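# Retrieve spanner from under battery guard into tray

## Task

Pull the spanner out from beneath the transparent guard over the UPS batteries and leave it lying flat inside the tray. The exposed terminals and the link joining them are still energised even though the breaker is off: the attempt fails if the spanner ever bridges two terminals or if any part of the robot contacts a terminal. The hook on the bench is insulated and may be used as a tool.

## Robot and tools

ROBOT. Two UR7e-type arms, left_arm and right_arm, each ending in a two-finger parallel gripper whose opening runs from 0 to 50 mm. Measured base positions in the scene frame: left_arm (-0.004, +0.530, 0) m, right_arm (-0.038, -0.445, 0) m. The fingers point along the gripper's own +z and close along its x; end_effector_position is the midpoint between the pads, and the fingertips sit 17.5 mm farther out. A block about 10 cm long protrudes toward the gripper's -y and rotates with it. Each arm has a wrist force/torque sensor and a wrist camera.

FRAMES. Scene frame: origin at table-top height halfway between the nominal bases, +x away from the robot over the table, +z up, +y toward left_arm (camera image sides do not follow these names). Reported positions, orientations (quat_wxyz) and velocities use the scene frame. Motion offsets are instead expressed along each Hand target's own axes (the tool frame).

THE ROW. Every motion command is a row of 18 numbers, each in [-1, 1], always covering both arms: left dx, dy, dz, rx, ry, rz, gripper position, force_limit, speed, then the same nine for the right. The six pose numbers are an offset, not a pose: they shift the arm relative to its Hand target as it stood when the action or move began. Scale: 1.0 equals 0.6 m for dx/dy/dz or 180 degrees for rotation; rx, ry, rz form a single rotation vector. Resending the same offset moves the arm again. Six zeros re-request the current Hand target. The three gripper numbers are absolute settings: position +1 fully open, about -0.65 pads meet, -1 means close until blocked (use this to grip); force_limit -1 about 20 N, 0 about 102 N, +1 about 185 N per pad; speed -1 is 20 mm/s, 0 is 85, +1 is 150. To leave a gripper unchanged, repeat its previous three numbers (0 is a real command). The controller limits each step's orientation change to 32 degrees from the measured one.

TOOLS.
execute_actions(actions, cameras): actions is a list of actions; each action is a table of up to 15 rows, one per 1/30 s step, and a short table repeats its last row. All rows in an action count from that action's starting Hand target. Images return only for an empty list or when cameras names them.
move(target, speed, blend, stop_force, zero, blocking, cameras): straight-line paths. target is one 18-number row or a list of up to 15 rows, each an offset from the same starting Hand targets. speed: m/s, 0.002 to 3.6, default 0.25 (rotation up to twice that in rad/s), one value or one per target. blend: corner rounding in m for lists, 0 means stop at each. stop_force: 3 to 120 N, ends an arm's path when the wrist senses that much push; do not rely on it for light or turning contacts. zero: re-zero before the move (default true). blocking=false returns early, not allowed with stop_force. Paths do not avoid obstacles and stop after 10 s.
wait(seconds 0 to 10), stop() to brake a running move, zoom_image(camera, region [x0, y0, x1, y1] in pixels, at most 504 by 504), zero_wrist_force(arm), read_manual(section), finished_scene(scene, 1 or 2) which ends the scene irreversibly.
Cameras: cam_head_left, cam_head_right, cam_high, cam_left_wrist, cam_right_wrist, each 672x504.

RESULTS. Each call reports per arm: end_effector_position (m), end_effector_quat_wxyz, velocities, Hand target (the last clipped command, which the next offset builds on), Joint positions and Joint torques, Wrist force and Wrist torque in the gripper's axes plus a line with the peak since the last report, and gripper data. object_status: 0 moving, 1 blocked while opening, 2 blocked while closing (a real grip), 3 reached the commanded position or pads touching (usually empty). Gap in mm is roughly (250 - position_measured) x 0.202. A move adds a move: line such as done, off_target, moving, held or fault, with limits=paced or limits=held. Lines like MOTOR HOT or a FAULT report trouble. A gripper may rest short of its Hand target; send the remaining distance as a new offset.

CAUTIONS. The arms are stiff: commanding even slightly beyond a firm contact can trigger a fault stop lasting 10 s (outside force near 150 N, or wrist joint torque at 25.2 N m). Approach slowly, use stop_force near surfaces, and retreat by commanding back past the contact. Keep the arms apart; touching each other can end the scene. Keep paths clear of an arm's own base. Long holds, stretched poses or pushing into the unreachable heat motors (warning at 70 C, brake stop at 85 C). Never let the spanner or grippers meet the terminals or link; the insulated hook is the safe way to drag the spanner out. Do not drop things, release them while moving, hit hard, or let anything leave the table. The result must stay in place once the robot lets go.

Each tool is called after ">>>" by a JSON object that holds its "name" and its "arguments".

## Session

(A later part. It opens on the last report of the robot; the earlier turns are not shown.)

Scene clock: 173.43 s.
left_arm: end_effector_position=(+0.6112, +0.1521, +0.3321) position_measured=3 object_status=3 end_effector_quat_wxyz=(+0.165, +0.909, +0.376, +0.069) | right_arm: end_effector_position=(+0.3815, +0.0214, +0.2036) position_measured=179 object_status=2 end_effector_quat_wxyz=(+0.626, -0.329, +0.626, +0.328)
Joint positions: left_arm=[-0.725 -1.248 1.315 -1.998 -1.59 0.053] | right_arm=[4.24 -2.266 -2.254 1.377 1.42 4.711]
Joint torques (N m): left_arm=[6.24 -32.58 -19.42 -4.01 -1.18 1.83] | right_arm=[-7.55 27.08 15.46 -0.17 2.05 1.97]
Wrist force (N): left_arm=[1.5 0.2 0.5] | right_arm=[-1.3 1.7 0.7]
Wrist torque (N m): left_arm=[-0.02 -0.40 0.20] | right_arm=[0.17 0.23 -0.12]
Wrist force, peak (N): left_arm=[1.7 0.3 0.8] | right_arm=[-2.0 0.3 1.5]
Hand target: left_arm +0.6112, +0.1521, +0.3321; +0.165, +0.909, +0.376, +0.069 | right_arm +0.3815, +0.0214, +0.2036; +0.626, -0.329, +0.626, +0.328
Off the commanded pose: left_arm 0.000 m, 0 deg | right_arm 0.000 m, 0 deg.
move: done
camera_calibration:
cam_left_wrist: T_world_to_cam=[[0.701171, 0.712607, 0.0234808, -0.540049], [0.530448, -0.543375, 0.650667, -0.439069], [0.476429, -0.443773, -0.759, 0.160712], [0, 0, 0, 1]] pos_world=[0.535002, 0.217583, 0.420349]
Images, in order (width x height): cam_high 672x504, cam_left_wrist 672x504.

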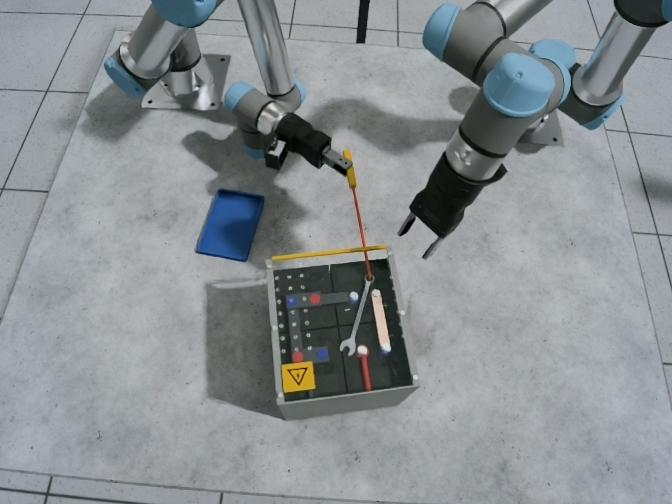

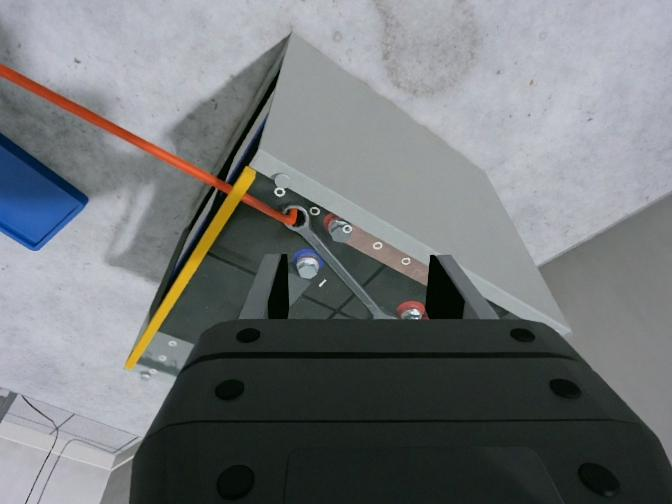

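>>> {"name": "move", "arguments": {"target": [0,0,0,0,0,0,1,1,1,0,0.01627,-0.00352,0,0,0,-1,0.3,-0.5], "speed": 0.03, "stop_force": 5, "cameras": ["cam_high"]}}

>>> {"name": "zoom_image", "arguments": {"camera": "cam_high", "region": [330, 305, 390, 365]}}

>>> {"name": "zoom_image", "arguments": {"camera": "cam_high", "region": [345, 260, 385, 302]}}

Scene clock: 180.07 s.
left_arm: end_effector_position=(+0.6112, +0.1521, +0.3321) position_measured=3 object_status=3 end_effector_quat_wxyz=(+0.165, +0.909, +0.376, +0.069) | right_arm: end_effector_position=(+0.3723, +0.0252, +0.2036) position_measured=179 object_status=2 end_effector_quat_wxyz=(+0.626, -0.329, +0.626, +0.328)
Joint positions: left_arm=[-0.725 -1.248 1.315 -1.998 -1.59 0.053] | right_arm=[4.269 -2.263 -2.265 1.386 1.392 4.711]
Joint torques (N m): left_arm=[6.28 -31.95 -19.6 -4.36 -1.32 1.88] | right_arm=[-7.52 36.82 15.63 -0.22 1.95 2.06]
Wrist force (N): left_arm=[1.2 0.3 0.7] | right_arm=[-0.8 1.5 0.7]
Wrist torque (N m): left_arm=[-0.01 -0.34 0.20] | right_arm=[0.14 0.17 -0.12]
Wrist force, peak (N): left_arm=[1.7 0.0 0.8] | right_arm=[-1.1 2.3 0.9]
Hand target: left_arm +0.6112, +0.1521, +0.3321; +0.165, +0.909, +0.376, +0.069 | right_arm +0.3723, +0.0252, +0.2036; +0.626, -0.329, +0.626, +0.328
Off the commanded pose: left_arm 0.000 m, 0 deg | right_arm 0.000 m, 0 deg.
move: done
Images, in order (width x height): cam_high 672x504.

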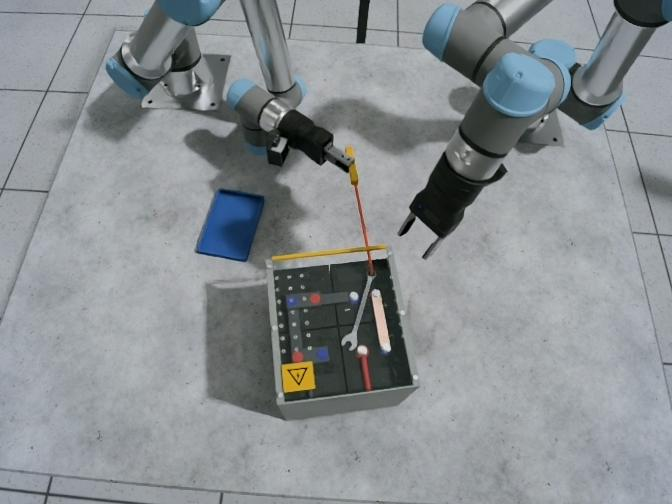

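Scaled by 8.400 from the camera's 672x504 image, which has a finer 960x720 frame.

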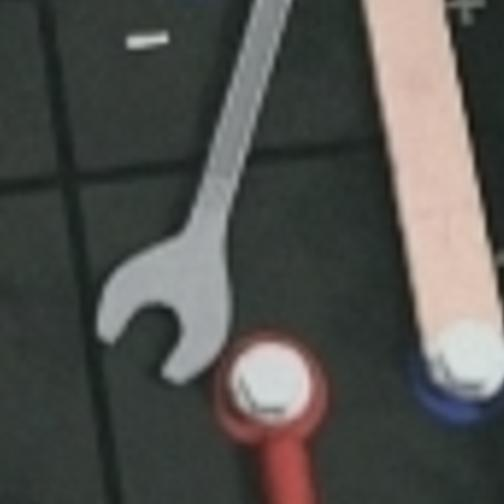

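Scaled by 12.000 from the camera's 672x504 image, which has a finer 960x720 frame.

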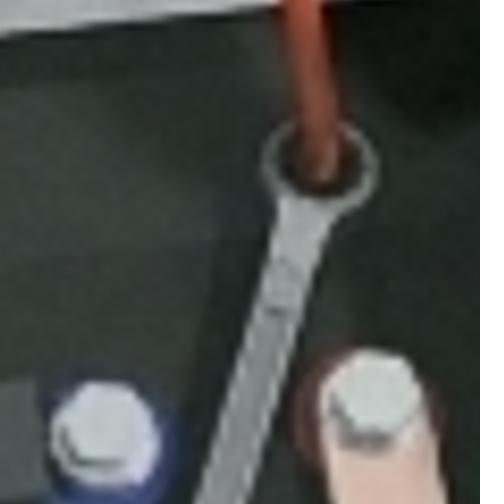

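>>> {"name": "move", "arguments": {"target": [0,0,0,0,0,0,1,1,1,0,0.09843,-0.03748,0,0,0,-1,0.3,-0.5], "speed": 0.04, "stop_force": 5, "cameras": ["cam_high","cam_left_wrist","cam_head_left","cam_head_right"]}}

>>> {"name": "zoom_image", "arguments": {"camera": "cam_high", "region": [330, 230, 410, 340]}}

Scene clock: 193.43 s.
left_arm: end_effector_position=(+0.6112, +0.1521, +0.3321) position_measured=3 object_status=3 end_effector_quat_wxyz=(+0.165, +0.909, +0.376, +0.069) | right_arm: end_effector_position=(+0.3109, +0.0403, +0.2035) position_measured=179 object_status=2 end_effector_quat_wxyz=(+0.626, -0.329, +0.626, +0.328)
Joint positions: left_arm=[-0.725 -1.248 1.315 -1.998 -1.59 0.053] | right_arm=[4.461 -2.248 -2.348 1.454 1.199 4.711]
Joint torques (N m): left_arm=[3.89 -31.82 -19.75 -4.36 -1.13 1.59] | right_arm=[-1.41 28.23 14.56 0.21 0.93 1.7]
Wrist force (N): left_arm=[1.5 0.3 0.8] | right_arm=[0.0 0.9 1.0]
Wrist torque (N m): left_arm=[-0.02 -0.41 0.21] | right_arm=[0.09 0.45 0.10]
Wrist force, peak (N): left_arm=[1.7 0.2 0.8] | right_arm=[-1.1 2.1 0.9]
Hand target: left_arm +0.6112, +0.1521, +0.3321; +0.165, +0.909, +0.376, +0.069 | right_arm +0.3109, +0.0403, +0.2035; +0.626, -0.329, +0.626, +0.328
Off the commanded pose: left_arm 0.000 m, 0 deg | right_arm 0.000 m, 0 deg.
move: done
camera_calibration:
cam_left_wrist: T_world_to_cam=[[0.701171, 0.712607, 0.0234808, -0.540049], [0.530448, -0.543375, 0.650667, -0.439069], [0.476429, -0.443773, -0.759, 0.160712], [0, 0, 0, 1]] pos_world=[0.535002, 0.217583, 0.420349]
Images, in order (width x height): cam_head_left 672x504, cam_head_right 672x504, cam_high 672x504, cam_left_wrist 672x504.

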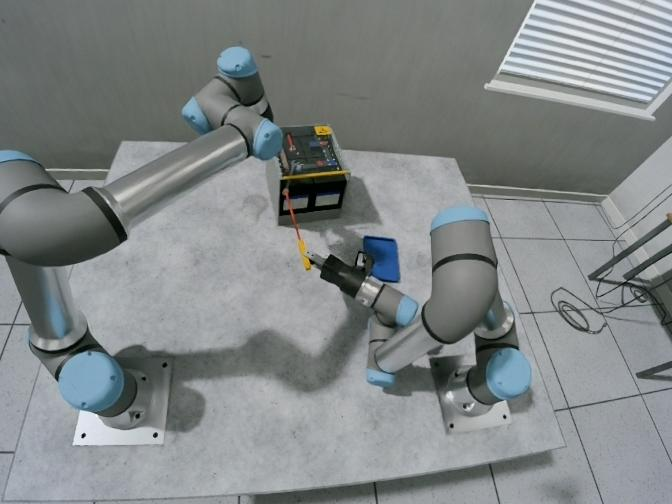

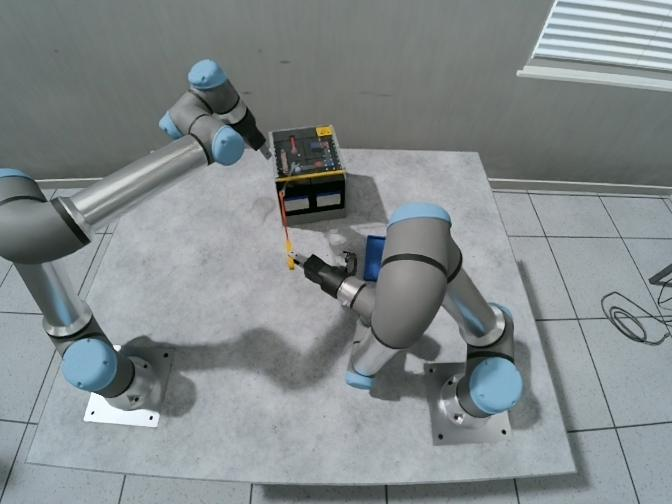

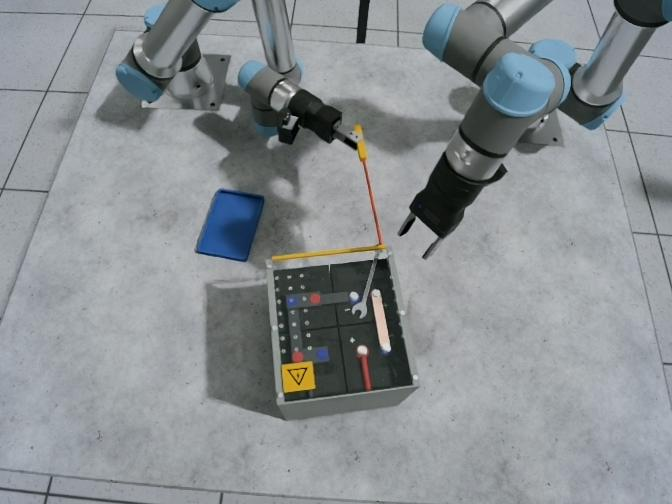

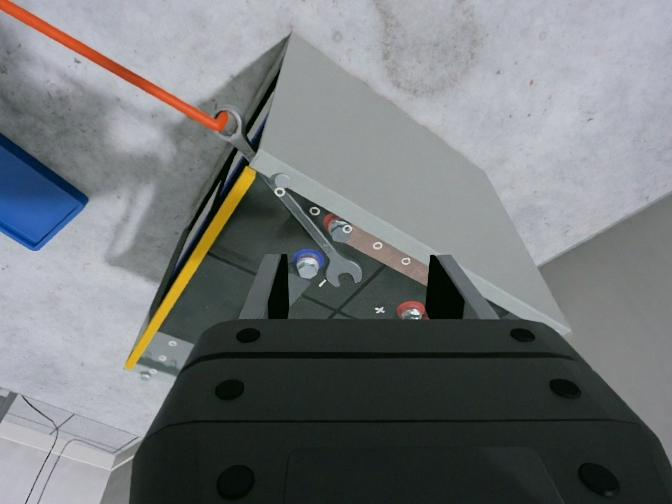

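Scaled by 4.582 from the camera's 672x504 image, which has a finer 960x720 frame.

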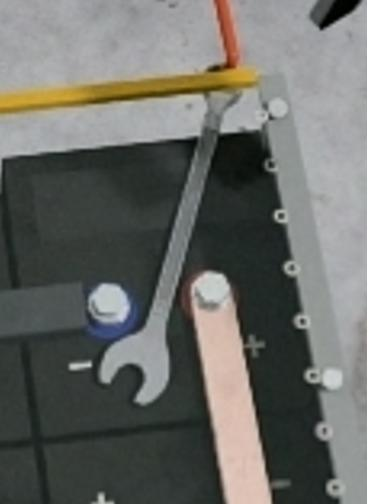

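>>> {"name": "zoom_image", "arguments": {"camera": "cam_left_wrist", "region": [190, 90, 410, 310]}}

>>> {"name": "zoom_image", "arguments": {"camera": "cam_high", "region": [340, 275, 390, 325]}}

Scaled by 2.291 from the camera's 672x504 image, which has a finer 960x720 frame.

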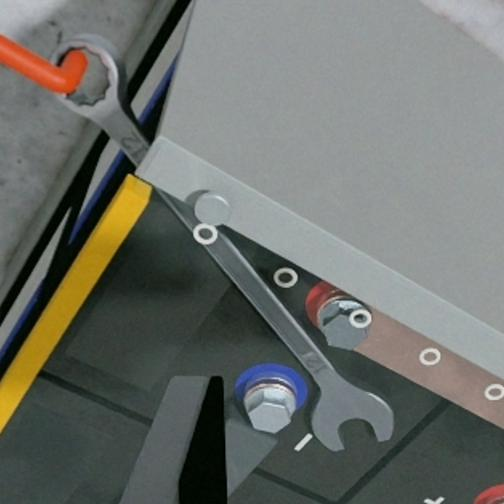

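Scaled by 10.080 from the camera's 672x504 image, which has a finer 960x720 frame.

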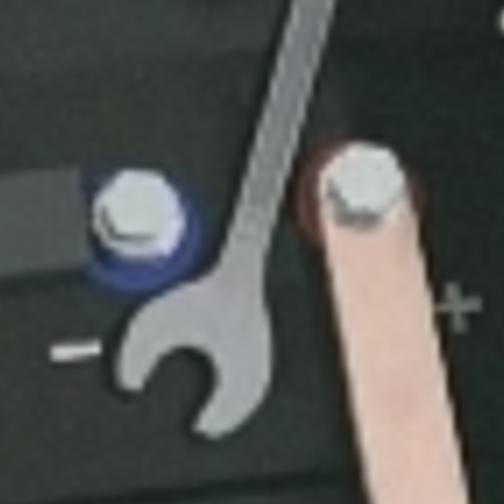

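>>> {"name": "move", "arguments": {"target": [[-0.1053,-0.02213,0.04868,0.11169,0.03196,-0.17807,0.34,0,-0.2,0,0,0,0,0,0,-1,0.3,-0.5],[-0.10543,-0.05438,0.13442,0.11169,0.03196,-0.17807,0.34,0,-0.2,0,0,0,0,0,0,-1,0.3,-0.5]], "speed": [0.3,0.12], "blend": [0.015,0], "cameras": ["cam_high","cam_left_wrist"]}}

>>> {"name": "zoom_image", "arguments": {"camera": "cam_left_wrist", "region": [250, 170, 450, 350]}}

>>> {"name": "zoom_image", "arguments": {"camera": "cam_high", "region": [330, 200, 430, 320]}}

Scene clock: 212.37 s.
left_arm: end_effector_position=(+0.5651, +0.1090, +0.2450) position_measured=101 object_status=3 end_effector_quat_wxyz=(+0.000, +0.780, +0.625, +0.000) | right_arm: end_effector_position=(+0.3109, +0.0403, +0.2035) position_measured=179 object_status=2 end_effector_quat_wxyz=(+0.626, -0.329, +0.626, +0.328)
Joint positions: left_arm=[-0.821 -1.068 1.147 -1.65 -1.571 -0.605] | right_arm=[4.461 -2.248 -2.348 1.454 1.199 4.711]
Joint torques (N m): left_arm=[-6.91 -43.74 -34.24 -7.58 -2.85 -1.85] | right_arm=[3.58 26.4 14.07 0.29 0.02 -0.37]
Wrist force (N): left_arm=[13.3 -7.0 8.1] | right_arm=[0.0 1.4 1.2]
Wrist torque (N m): left_arm=[-0.25 -0.23 0.08] | right_arm=[0.15 0.45 0.10]
Wrist force, peak (N): left_arm=[15.8 -11.1 -17.1] | right_arm=[-0.1 1.5 1.1]
Hand target: left_arm +0.5651, +0.1089, +0.2451; +0.000, +0.781, +0.625, +0.000 | right_arm +0.3109, +0.0403, +0.2035; +0.626, -0.329, +0.626, +0.328
Off the commanded pose: left_arm 0.000 m, 0 deg | right_arm 0.000 m, 0 deg.
move: done
camera_calibration:
cam_left_wrist: T_world_to_cam=[[0.21849, 0.975557, 0.0234617, -0.230854], [0.915603, -0.21326, 0.340868, -0.559039], [0.33754, -0.0529948, -0.939818, 0.177582], [0, 0, 0, 1]] pos_world=[0.502356, 0.115401, 0.362869]
Images, in order (width x height): cam_high 672x504, cam_left_wrist 672x504.

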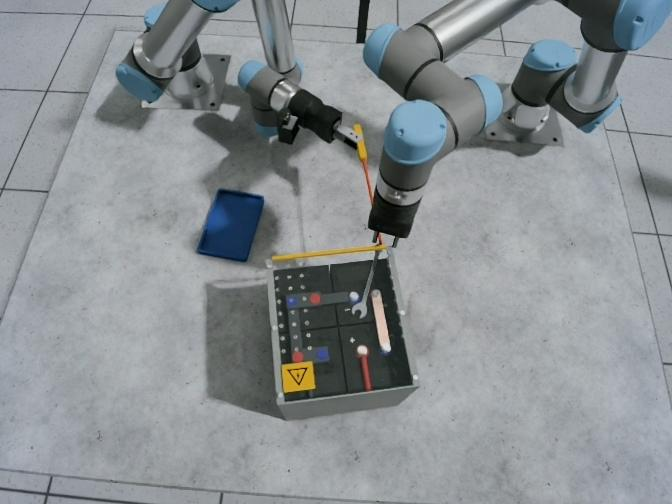

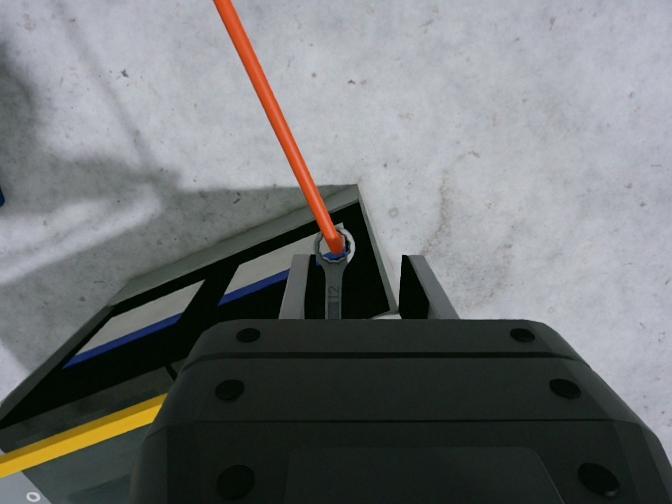

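Scaled by 2.520 from the camera's 672x504 image, which has a finer 960x720 frame.

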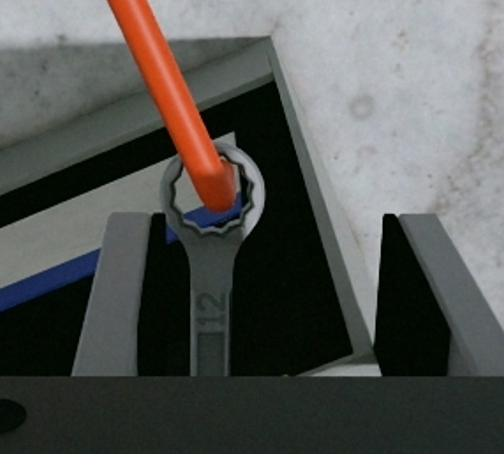

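Scaled by 4.200 from the camera's 672x504 image, which has a finer 960x720 frame.

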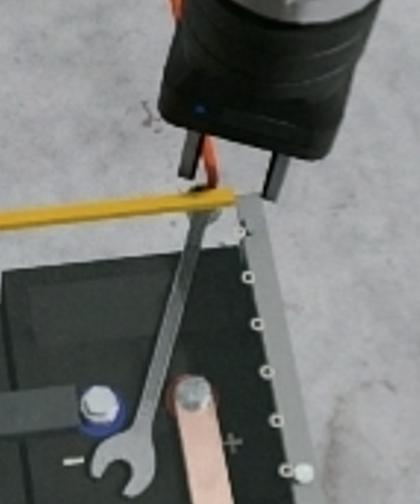

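>>> {"name": "zoom_image", "arguments": {"camera": "cam_high", "region": [355, 225, 405, 265]}}

>>> {"name": "zoom_image", "arguments": {"camera": "cam_left_wrist", "region": [280, 210, 460, 320]}}

Scaled by 10.080 from the camera's 672x504 image, which has a finer 960x720 frame.

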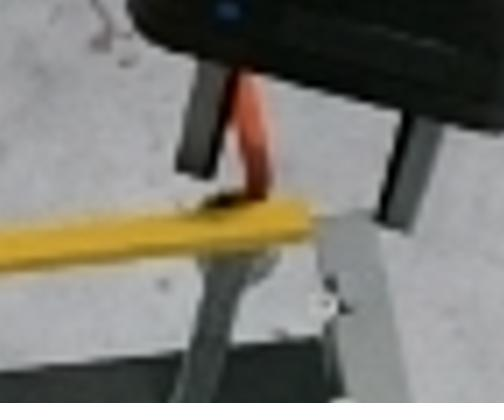

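Scaled by 2.800 from the camera's 672x504 image, which has a finer 960x720 frame.

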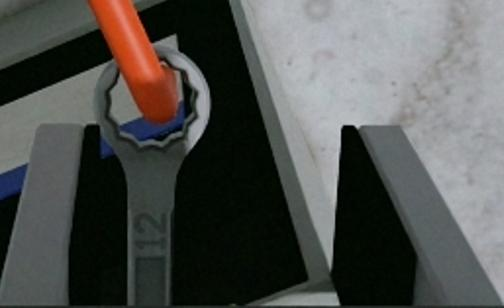

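>>> {"name": "move", "arguments": {"target": [[0,0,-0.0333,0,0,0,0.34,0,-0.2,0,0,0,0,0,0,-1,0.3,-0.5],[-0.01483,-0.012,-0.0333,0,0,0,0.34,0,-0.2,0,0,0,0,0,0,-1,0.3,-0.5],[-0.01483,-0.012,0.0317,0,0,0,0.34,0,-0.2,0,0,0,0,0,0,-1,0.3,-0.5]], "speed": [0.08,0.08,0.08], "blend": [0.003,0.005,0], "cameras": ["cam_high","cam_left_wrist"]}}

>>> {"name": "zoom_image", "arguments": {"camera": "cam_left_wrist", "region": [280, 210, 460, 320]}}

>>> {"name": "zoom_image", "arguments": {"camera": "cam_high", "region": [355, 225, 405, 265]}}

Scene clock: 223.20 s.
left_arm: end_effector_position=(+0.5561, +0.1018, +0.2260) position_measured=101 object_status=3 end_effector_quat_wxyz=(+0.000, +0.781, +0.625, +0.000) | right_arm: end_effector_position=(+0.3109, +0.0403, +0.2035) position_measured=179 object_status=2 end_effector_quat_wxyz=(+0.626, -0.329, +0.626, +0.328)
Joint positions: left_arm=[-0.838 -1.071 1.2 -1.7 -1.571 -0.622] | right_arm=[4.461 -2.248 -2.348 1.454 1.199 4.711]
Joint torques (N m): left_arm=[7.62 -51.39 -29.94 -2.05 0.65 1.41] | right_arm=[3.42 26.51 14.13 0.49 -0.03 -0.99]
Wrist force (N): left_arm=[1.1 0.1 0.6] | right_arm=[0.1 1.3 1.0]
Wrist torque (N m): left_arm=[-0.16 -0.30 0.26] | right_arm=[0.14 0.44 0.10]
Wrist force, peak (N): left_arm=[13.5 -6.0 18.3] | right_arm=[-0.1 1.5 1.2]
Hand target: left_arm +0.5561, +0.1018, +0.2261; +0.000, +0.781, +0.625, +0.000 | right_arm +0.3109, +0.0403, +0.2035; +0.626, -0.329, +0.626, +0.328
Off the commanded pose: left_arm 0.000 m, 0 deg | right_arm 0.000 m, 0 deg.
move: done
camera_calibration:
cam_left_wrist: T_world_to_cam=[[0.218556, 0.975547, 0.0232802, -0.221386], [0.915577, -0.213257, 0.340942, -0.54587], [0.337569, -0.0532001, -0.939796, 0.162381], [0, 0, 0, 1]] pos_world=[0.493356, 0.108201, 0.343869]
Images, in order (width x height): cam_high 672x504, cam_left_wrist 672x504.

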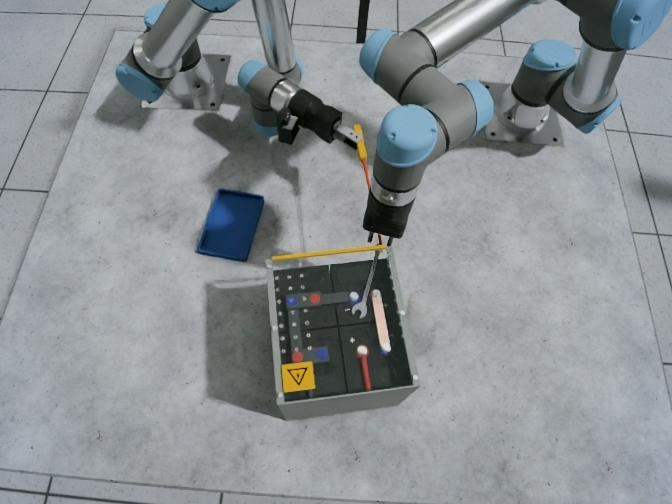

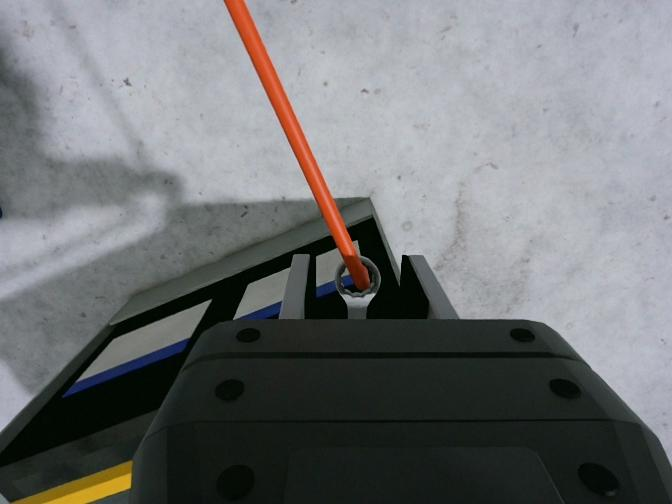

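Scaled by 2.800 from the camera's 672x504 image, which has a finer 960x720 frame.

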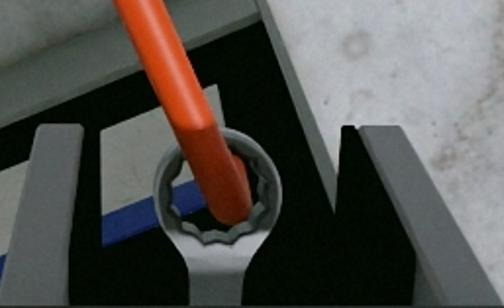

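Scaled by 10.080 from the camera's 672x504 image, which has a finer 960x720 frame.

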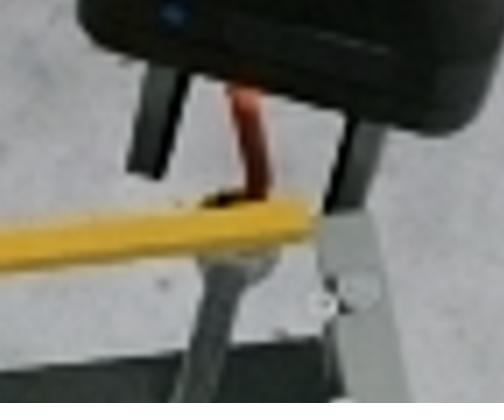

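>>> {"name": "move", "arguments": {"target": [0.0008,-0.0025,0.0375,0,0,0,0.34,0,-0.2,0,0,0,0,0,0,-1,0.3,-0.5], "speed": 0.04, "stop_force": 8, "cameras": ["cam_high","cam_left_wrist","cam_right_wrist"]}}

>>> {"name": "zoom_image", "arguments": {"camera": "cam_left_wrist", "region": [280, 210, 460, 320]}}

Scene clock: 226.17 s.
left_arm: end_effector_position=(+0.5547, +0.1025, +0.2036) position_measured=101 object_status=3 end_effector_quat_wxyz=(+0.000, +0.780, +0.625, +0.000) | right_arm: end_effector_position=(+0.3109, +0.0403, +0.2035) position_measured=179 object_status=2 end_effector_quat_wxyz=(+0.626, -0.329, +0.626, +0.328)
Joint positions: left_arm=[-0.838 -1.066 1.25 -1.756 -1.571 -0.623] | right_arm=[4.461 -2.248 -2.348 1.454 1.199 4.711]
Joint torques (N m): left_arm=[-8.35 -50.77 -35.42 -1.66 -0.46 -1.49] | right_arm=[4.75 26.73 14.58 0.59 -0.04 -0.92]
Wrist force (N): left_arm=[0.9 0.2 0.5] | right_arm=[-0.1 1.0 1.0]
Wrist torque (N m): left_arm=[-0.15 -0.24 0.31] | right_arm=[0.10 0.46 0.10]
Wrist force, peak (N): left_arm=[1.3 0.2 0.9] | right_arm=[0.1 1.4 1.3]
Hand target: left_arm +0.5547, +0.1025, +0.2036; +0.000, +0.781, +0.625, +0.000 | right_arm +0.3109, +0.0403, +0.2035; +0.626, -0.329, +0.626, +0.328
Off the commanded pose: left_arm 0.000 m, 0 deg | right_arm 0.000 m, 0 deg.
move: done
camera_calibration:
cam_left_wrist: T_world_to_cam=[[0.218547, 0.975548, 0.0233002, -0.221341], [0.915546, -0.21325, 0.341027, -0.536794], [0.337657, -0.0531979, -0.939765, 0.141791], [0, 0, 0, 1]] pos_world=[0.491956, 0.109001, 0.321469]
cam_right_wrist: T_world_to_cam=[[-0.00129179, -0.00251646, -0.999996, 0.212739], [-0.969952, 0.243295, 0.000640736, 0.306168], [0.243293, 0.969949, -0.00275513, 0.016208], [0, 0, 0, 1]] pos_world=[0.2933, -0.0896749, 0.212587]
Images, in order (width x height): cam_high 672x504, cam_left_wrist 672x504, cam_right_wrist 672x504.

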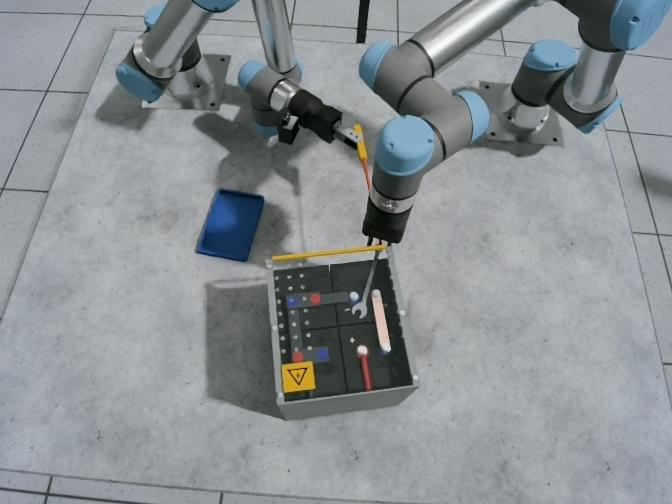

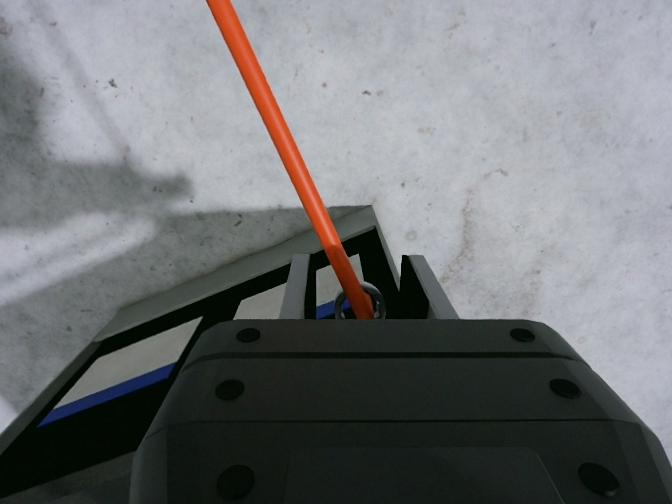

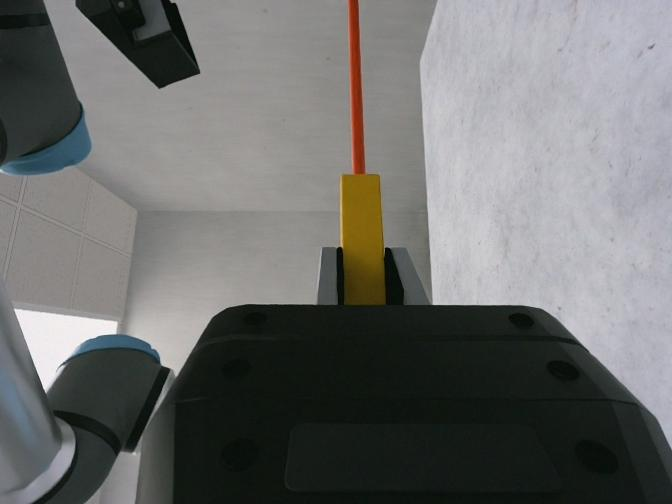

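Scaled by 2.800 from the camera's 672x504 image, which has a finer 960x720 frame.

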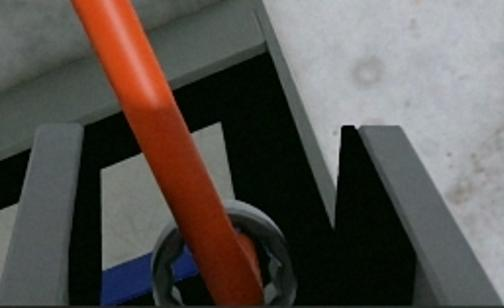

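>>> {"name": "move", "arguments": {"target": [0,0,0,0,0,0,-1,0,-0.5,0,0,0,0,0,0,-1,0.3,-0.5], "cameras": ["cam_high","cam_left_wrist"]}}

>>> {"name": "zoom_image", "arguments": {"camera": "cam_left_wrist", "region": [280, 210, 460, 320]}}

>>> {"name": "zoom_image", "arguments": {"camera": "cam_high", "region": [335, 225, 405, 325]}}

Scene clock: 227.20 s.
left_arm: end_effector_position=(+0.5547, +0.1025, +0.2036) position_measured=170 object_status=2 end_effector_quat_wxyz=(+0.000, +0.780, +0.625, +0.000) | right_arm: end_effector_position=(+0.3109, +0.0403, +0.2035) position_measured=179 object_status=2 end_effector_quat_wxyz=(+0.626, -0.329, +0.626, +0.328)
Joint positions: left_arm=[-0.838 -1.066 1.25 -1.756 -1.571 -0.623] | right_arm=[4.461 -2.248 -2.348 1.454 1.199 4.711]
Joint torques (N m): left_arm=[-7.04 -49.74 -34.91 -2.44 -0.75 -0.54] | right_arm=[3.83 25.62 14.35 0.83 -0.03 -0.88]
Wrist force (N): left_arm=[1.3 0.1 0.6] | right_arm=[0.0 1.1 1.0]
Wrist torque (N m): left_arm=[-0.15 -0.27 0.32] | right_arm=[0.14 0.44 0.09]
Wrist force, peak (N): left_arm=[1.2 0.0 0.7] | right_arm=[-0.2 1.3 1.3]
Hand target: left_arm +0.5547, +0.1025, +0.2036; +0.000, +0.781, +0.625, +0.000 | right_arm +0.3109, +0.0403, +0.2035; +0.626, -0.329, +0.626, +0.328
Off the commanded pose: left_arm 0.000 m, 0 deg | right_arm 0.000 m, 0 deg.
move: done
camera_calibration:
cam_left_wrist: T_world_to_cam=[[0.218547, 0.975548, 0.0233002, -0.221341], [0.915546, -0.21325, 0.341027, -0.536794], [0.337657, -0.0531979, -0.939765, 0.141791], [0, 0, 0, 1]] pos_world=[0.491956, 0.109001, 0.321469]
Images, in order (width x height): cam_high 672x504, cam_left_wrist 672x504.

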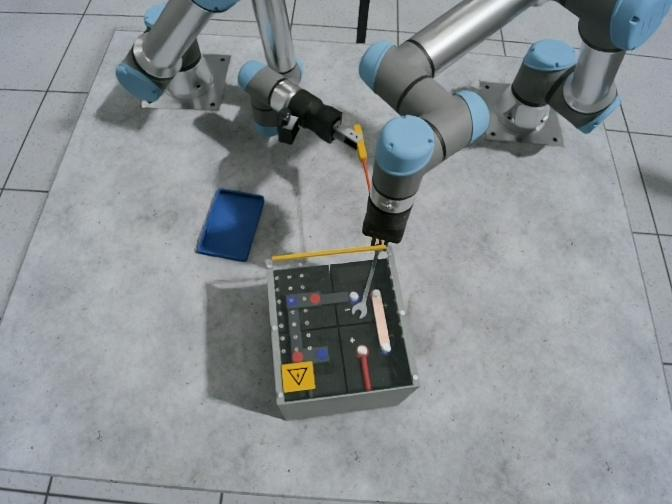

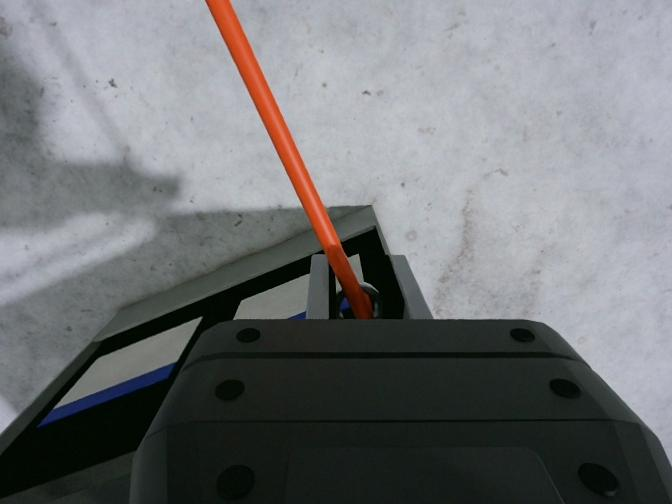

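Scaled by 2.800 from the camera's 672x504 image, which has a finer 960x720 frame.

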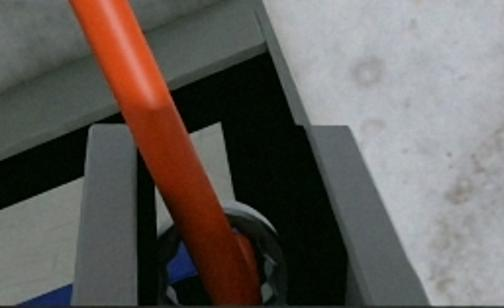

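Scaled by 5.040 from the camera's 672x504 image, which has a finer 960x720 frame.

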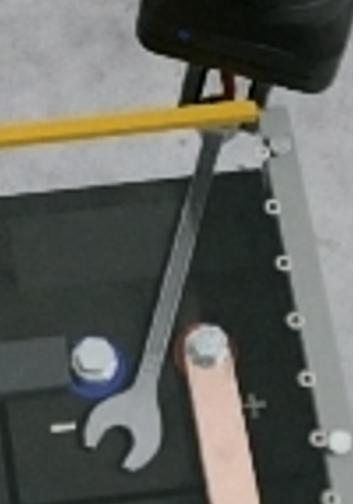

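>>> {"name": "move", "arguments": {"target": [[0,0,0,0,0,0,-1,0,-0.5,0,-0.00142,0.0033,0,0,0,-1,0.3,-0.5],[0,0,0,0,0,0,-1,0,-0.5,-0.02333,-0.00142,0.0033,0,0,0,-1,0.3,-0.5],[0,0,0,0,0,0,-1,0,-0.5,-0.02333,0.06935,-0.06732,0,0,0,-1,0.3,-0.5]], "speed": [0.02,0.04,0.15], "blend": [0,0.001,0], "stop_force": 8, "cameras": ["cam_high","cam_left_wrist"]}}

>>> {"name": "zoom_image", "arguments": {"camera": "cam_left_wrist", "region": [280, 210, 460, 320]}}

>>> {"name": "zoom_image", "arguments": {"camera": "cam_high", "region": [335, 225, 405, 325]}}

Scene clock: 233.33 s.
left_arm: end_effector_position=(+0.5547, +0.1025, +0.2036) position_measured=170 object_status=2 end_effector_quat_wxyz=(+0.000, +0.781, +0.625, +0.000) | right_arm: end_effector_position=(+0.2537, +0.0308, +0.2175) position_measured=179 object_status=2 end_effector_quat_wxyz=(+0.626, -0.329, +0.626, +0.328)
Joint positions: left_arm=[-0.838 -1.066 1.25 -1.756 -1.571 -0.623] | right_arm=[4.652 -2.186 -2.466 1.51 1.008 4.712]
Joint torques (N m): left_arm=[-3.84 -49.97 -32.47 -4.04 -0.66 1.82] | right_arm=[6.31 20.98 -3.78 4.67 -1.5 -1.64]
Wrist force (N): left_arm=[1.0 -0.1 0.5] | right_arm=[-0.1 1.2 0.9]
Wrist torque (N m): left_arm=[-0.18 -0.24 0.31] | right_arm=[0.14 0.47 0.05]
Wrist force, peak (N): left_arm=[1.2 -0.1 0.6] | right_arm=[-0.5 3.1 -0.4]
Hand target: left_arm +0.5547, +0.1025, +0.2036; +0.000, +0.781, +0.625, +0.000 | right_arm +0.2537, +0.0307, +0.2175; +0.626, -0.329, +0.626, +0.328
Off the commanded pose: left_arm 0.000 m, 0 deg | right_arm 0.000 m, 0 deg.
move: done
camera_calibration:
cam_left_wrist: T_world_to_cam=[[0.218581, 0.975543, 0.023209, -0.221328], [0.915539, -0.21325, 0.341047, -0.536797], [0.337655, -0.0532976, -0.93976, 0.141801], [0, 0, 0, 1]] pos_world=[0.491956, 0.109001, 0.321469]
Images, in order (width x height): cam_high 672x504, cam_left_wrist 672x504.

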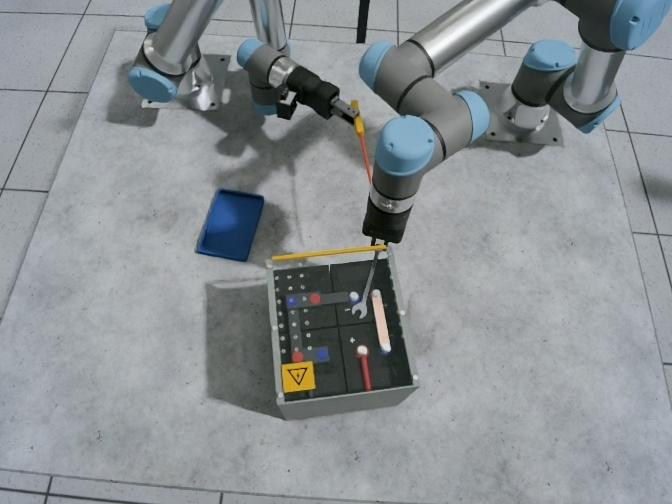

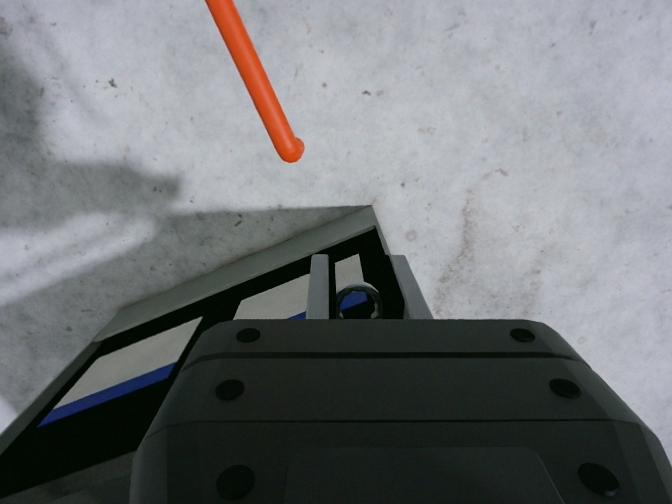

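Scaled by 2.800 from the camera's 672x504 image, which has a finer 960x720 frame.

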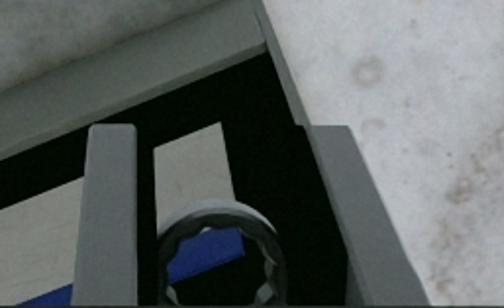

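Scaled by 5.040 from the camera's 672x504 image, which has a finer 960x720 frame.

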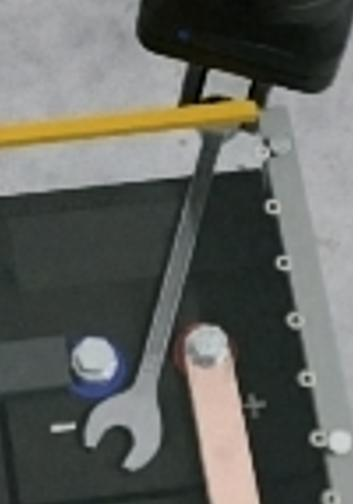

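>>> {"name": "move", "arguments": {"target": [[0,0,-0.03667,0,0,0,-1,0,-0.5,0,0.03539,-0.03531,0,0.35385,-0.3531,-1,0.3,-0.5],[0,0,-0.03667,0,0,0,-1,0,-0.5,0.30417,0.03539,-0.03531,0,0.35385,-0.3531,-1,0.3,-0.5]], "speed": [0.55,0.25], "blend": [0.01,0], "cameras": ["cam_high","cam_left_wrist","cam_right_wrist","cam_head_right"]}}

>>> {"name": "zoom_image", "arguments": {"camera": "cam_high", "region": [335, 225, 405, 325]}}

>>> {"name": "zoom_image", "arguments": {"camera": "cam_left_wrist", "region": [280, 210, 460, 320]}}

Scene clock: 240.87 s.
left_arm: end_effector_position=(+0.5547, +0.1026, +0.2256) position_measured=170 object_status=2 end_effector_quat_wxyz=(+0.000, +0.781, +0.625, +0.000) | right_arm: end_effector_position=(+0.2243, +0.0251, +0.0350) position_measured=179 object_status=2 end_effector_quat_wxyz=(-0.293, +0.709, -0.592, +0.245) end_effector_velocity=(+0.000, +0.001, +0.000) end_effector_angular_velocity=(+0.004, +0.000, +0.000)
Joint positions: left_arm=[-0.838 -1.075 1.207 -1.703 -1.571 -0.623] | right_arm=[4.812 -1.924 -2.315 -0.414 0.788 4.626]
Joint velocities: left_arm=[within noise] | right_arm=[0 -0.001 0 0.005 0 0]
Joint torques (N m): left_arm=[4.67 -39.85 -19.12 -4.4 -0.22 1.85] | right_arm=[-1.17 20.59 17.45 5.8 -3.75 1.94]
Wrist force (N): left_arm=[1.1 0.2 1.2] | right_arm=[0.7 1.4 1.0]
Wrist torque (N m): left_arm=[-0.11 -0.29 0.32] | right_arm=[0.09 -0.01 0.35]
Wrist force, peak (N): left_arm=[1.3 0.0 1.2] | right_arm=[0.6 4.1 3.4]
Hand target: left_arm +0.5547, +0.1026, +0.2256; +0.000, +0.781, +0.625, +0.000 | right_arm +0.2243, +0.0252, +0.0350; -0.293, +0.709, -0.592, +0.245
Off the commanded pose: left_arm 0.000 m, 0 deg | right_arm 0.000 m, 0 deg.
move: done
camera_calibration:
cam_left_wrist: T_world_to_cam=[[0.218572, 0.975544, 0.0232294, -0.221842], [0.915508, -0.213244, 0.341133, -0.544315], [0.337744, -0.0532954, -0.939728, 0.162421], [0, 0, 0, 1]] pos_world=[0.491956, 0.109001, 0.343469]
cam_right_wrist: T_world_to_cam=[[0.176275, -0.984339, 0.0020537, -0.00617083], [-0.896504, -0.161406, -0.412588, 0.234037], [0.406458, 0.0708878, -0.910915, 0.0693484], [0, 0, 0, 1]] pos_world=[0.182716, 0.0267849, 0.159744]
Images, in order (width x height): cam_head_right 672x504, cam_high 672x504, cam_left_wrist 672x504, cam_right_wrist 672x504.

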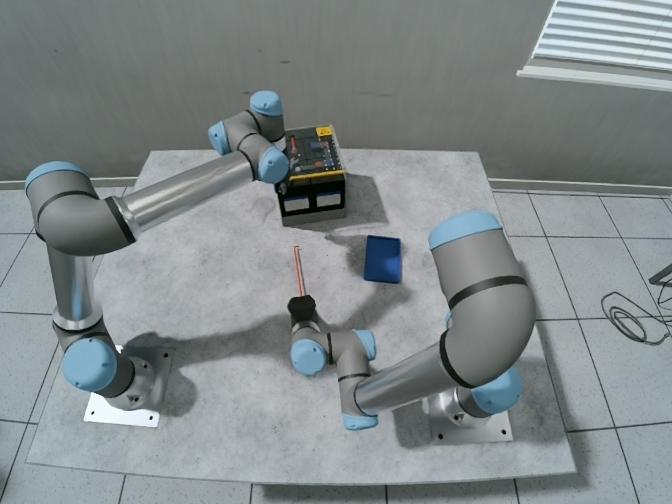

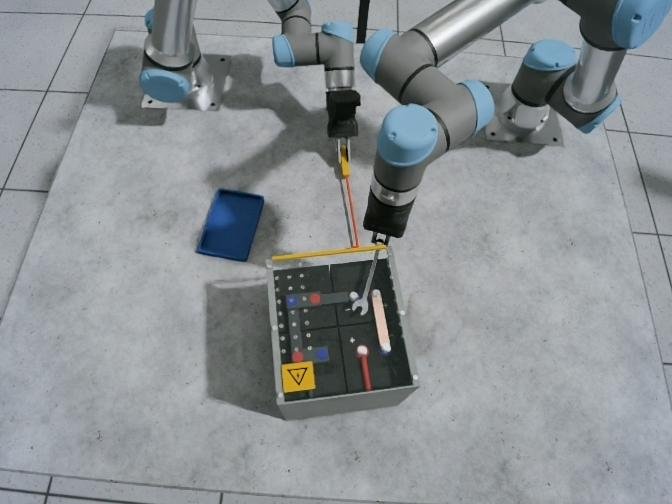

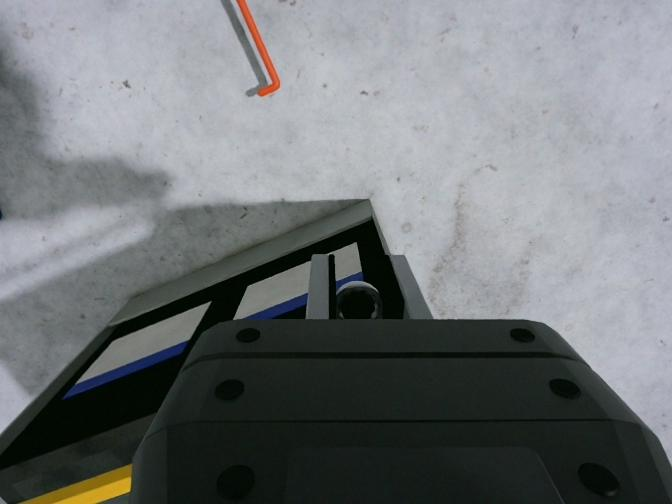

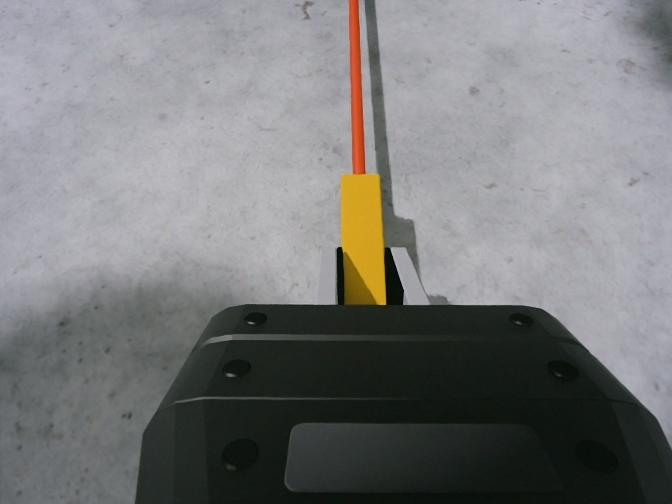

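Scaled by 5.040 from the camera's 672x504 image, which has a finer 960x720 frame.

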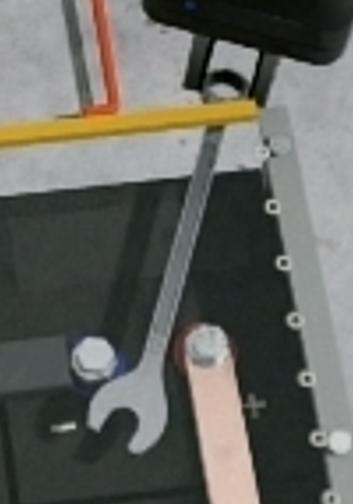

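Scaled by 2.800 from the camera's 672x504 image, which has a finer 960x720 frame.

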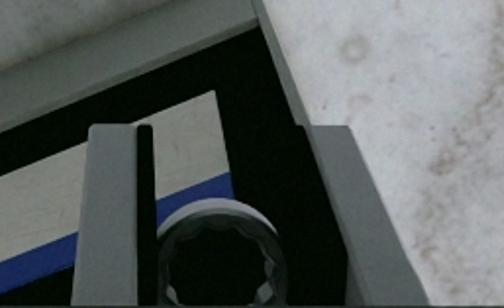

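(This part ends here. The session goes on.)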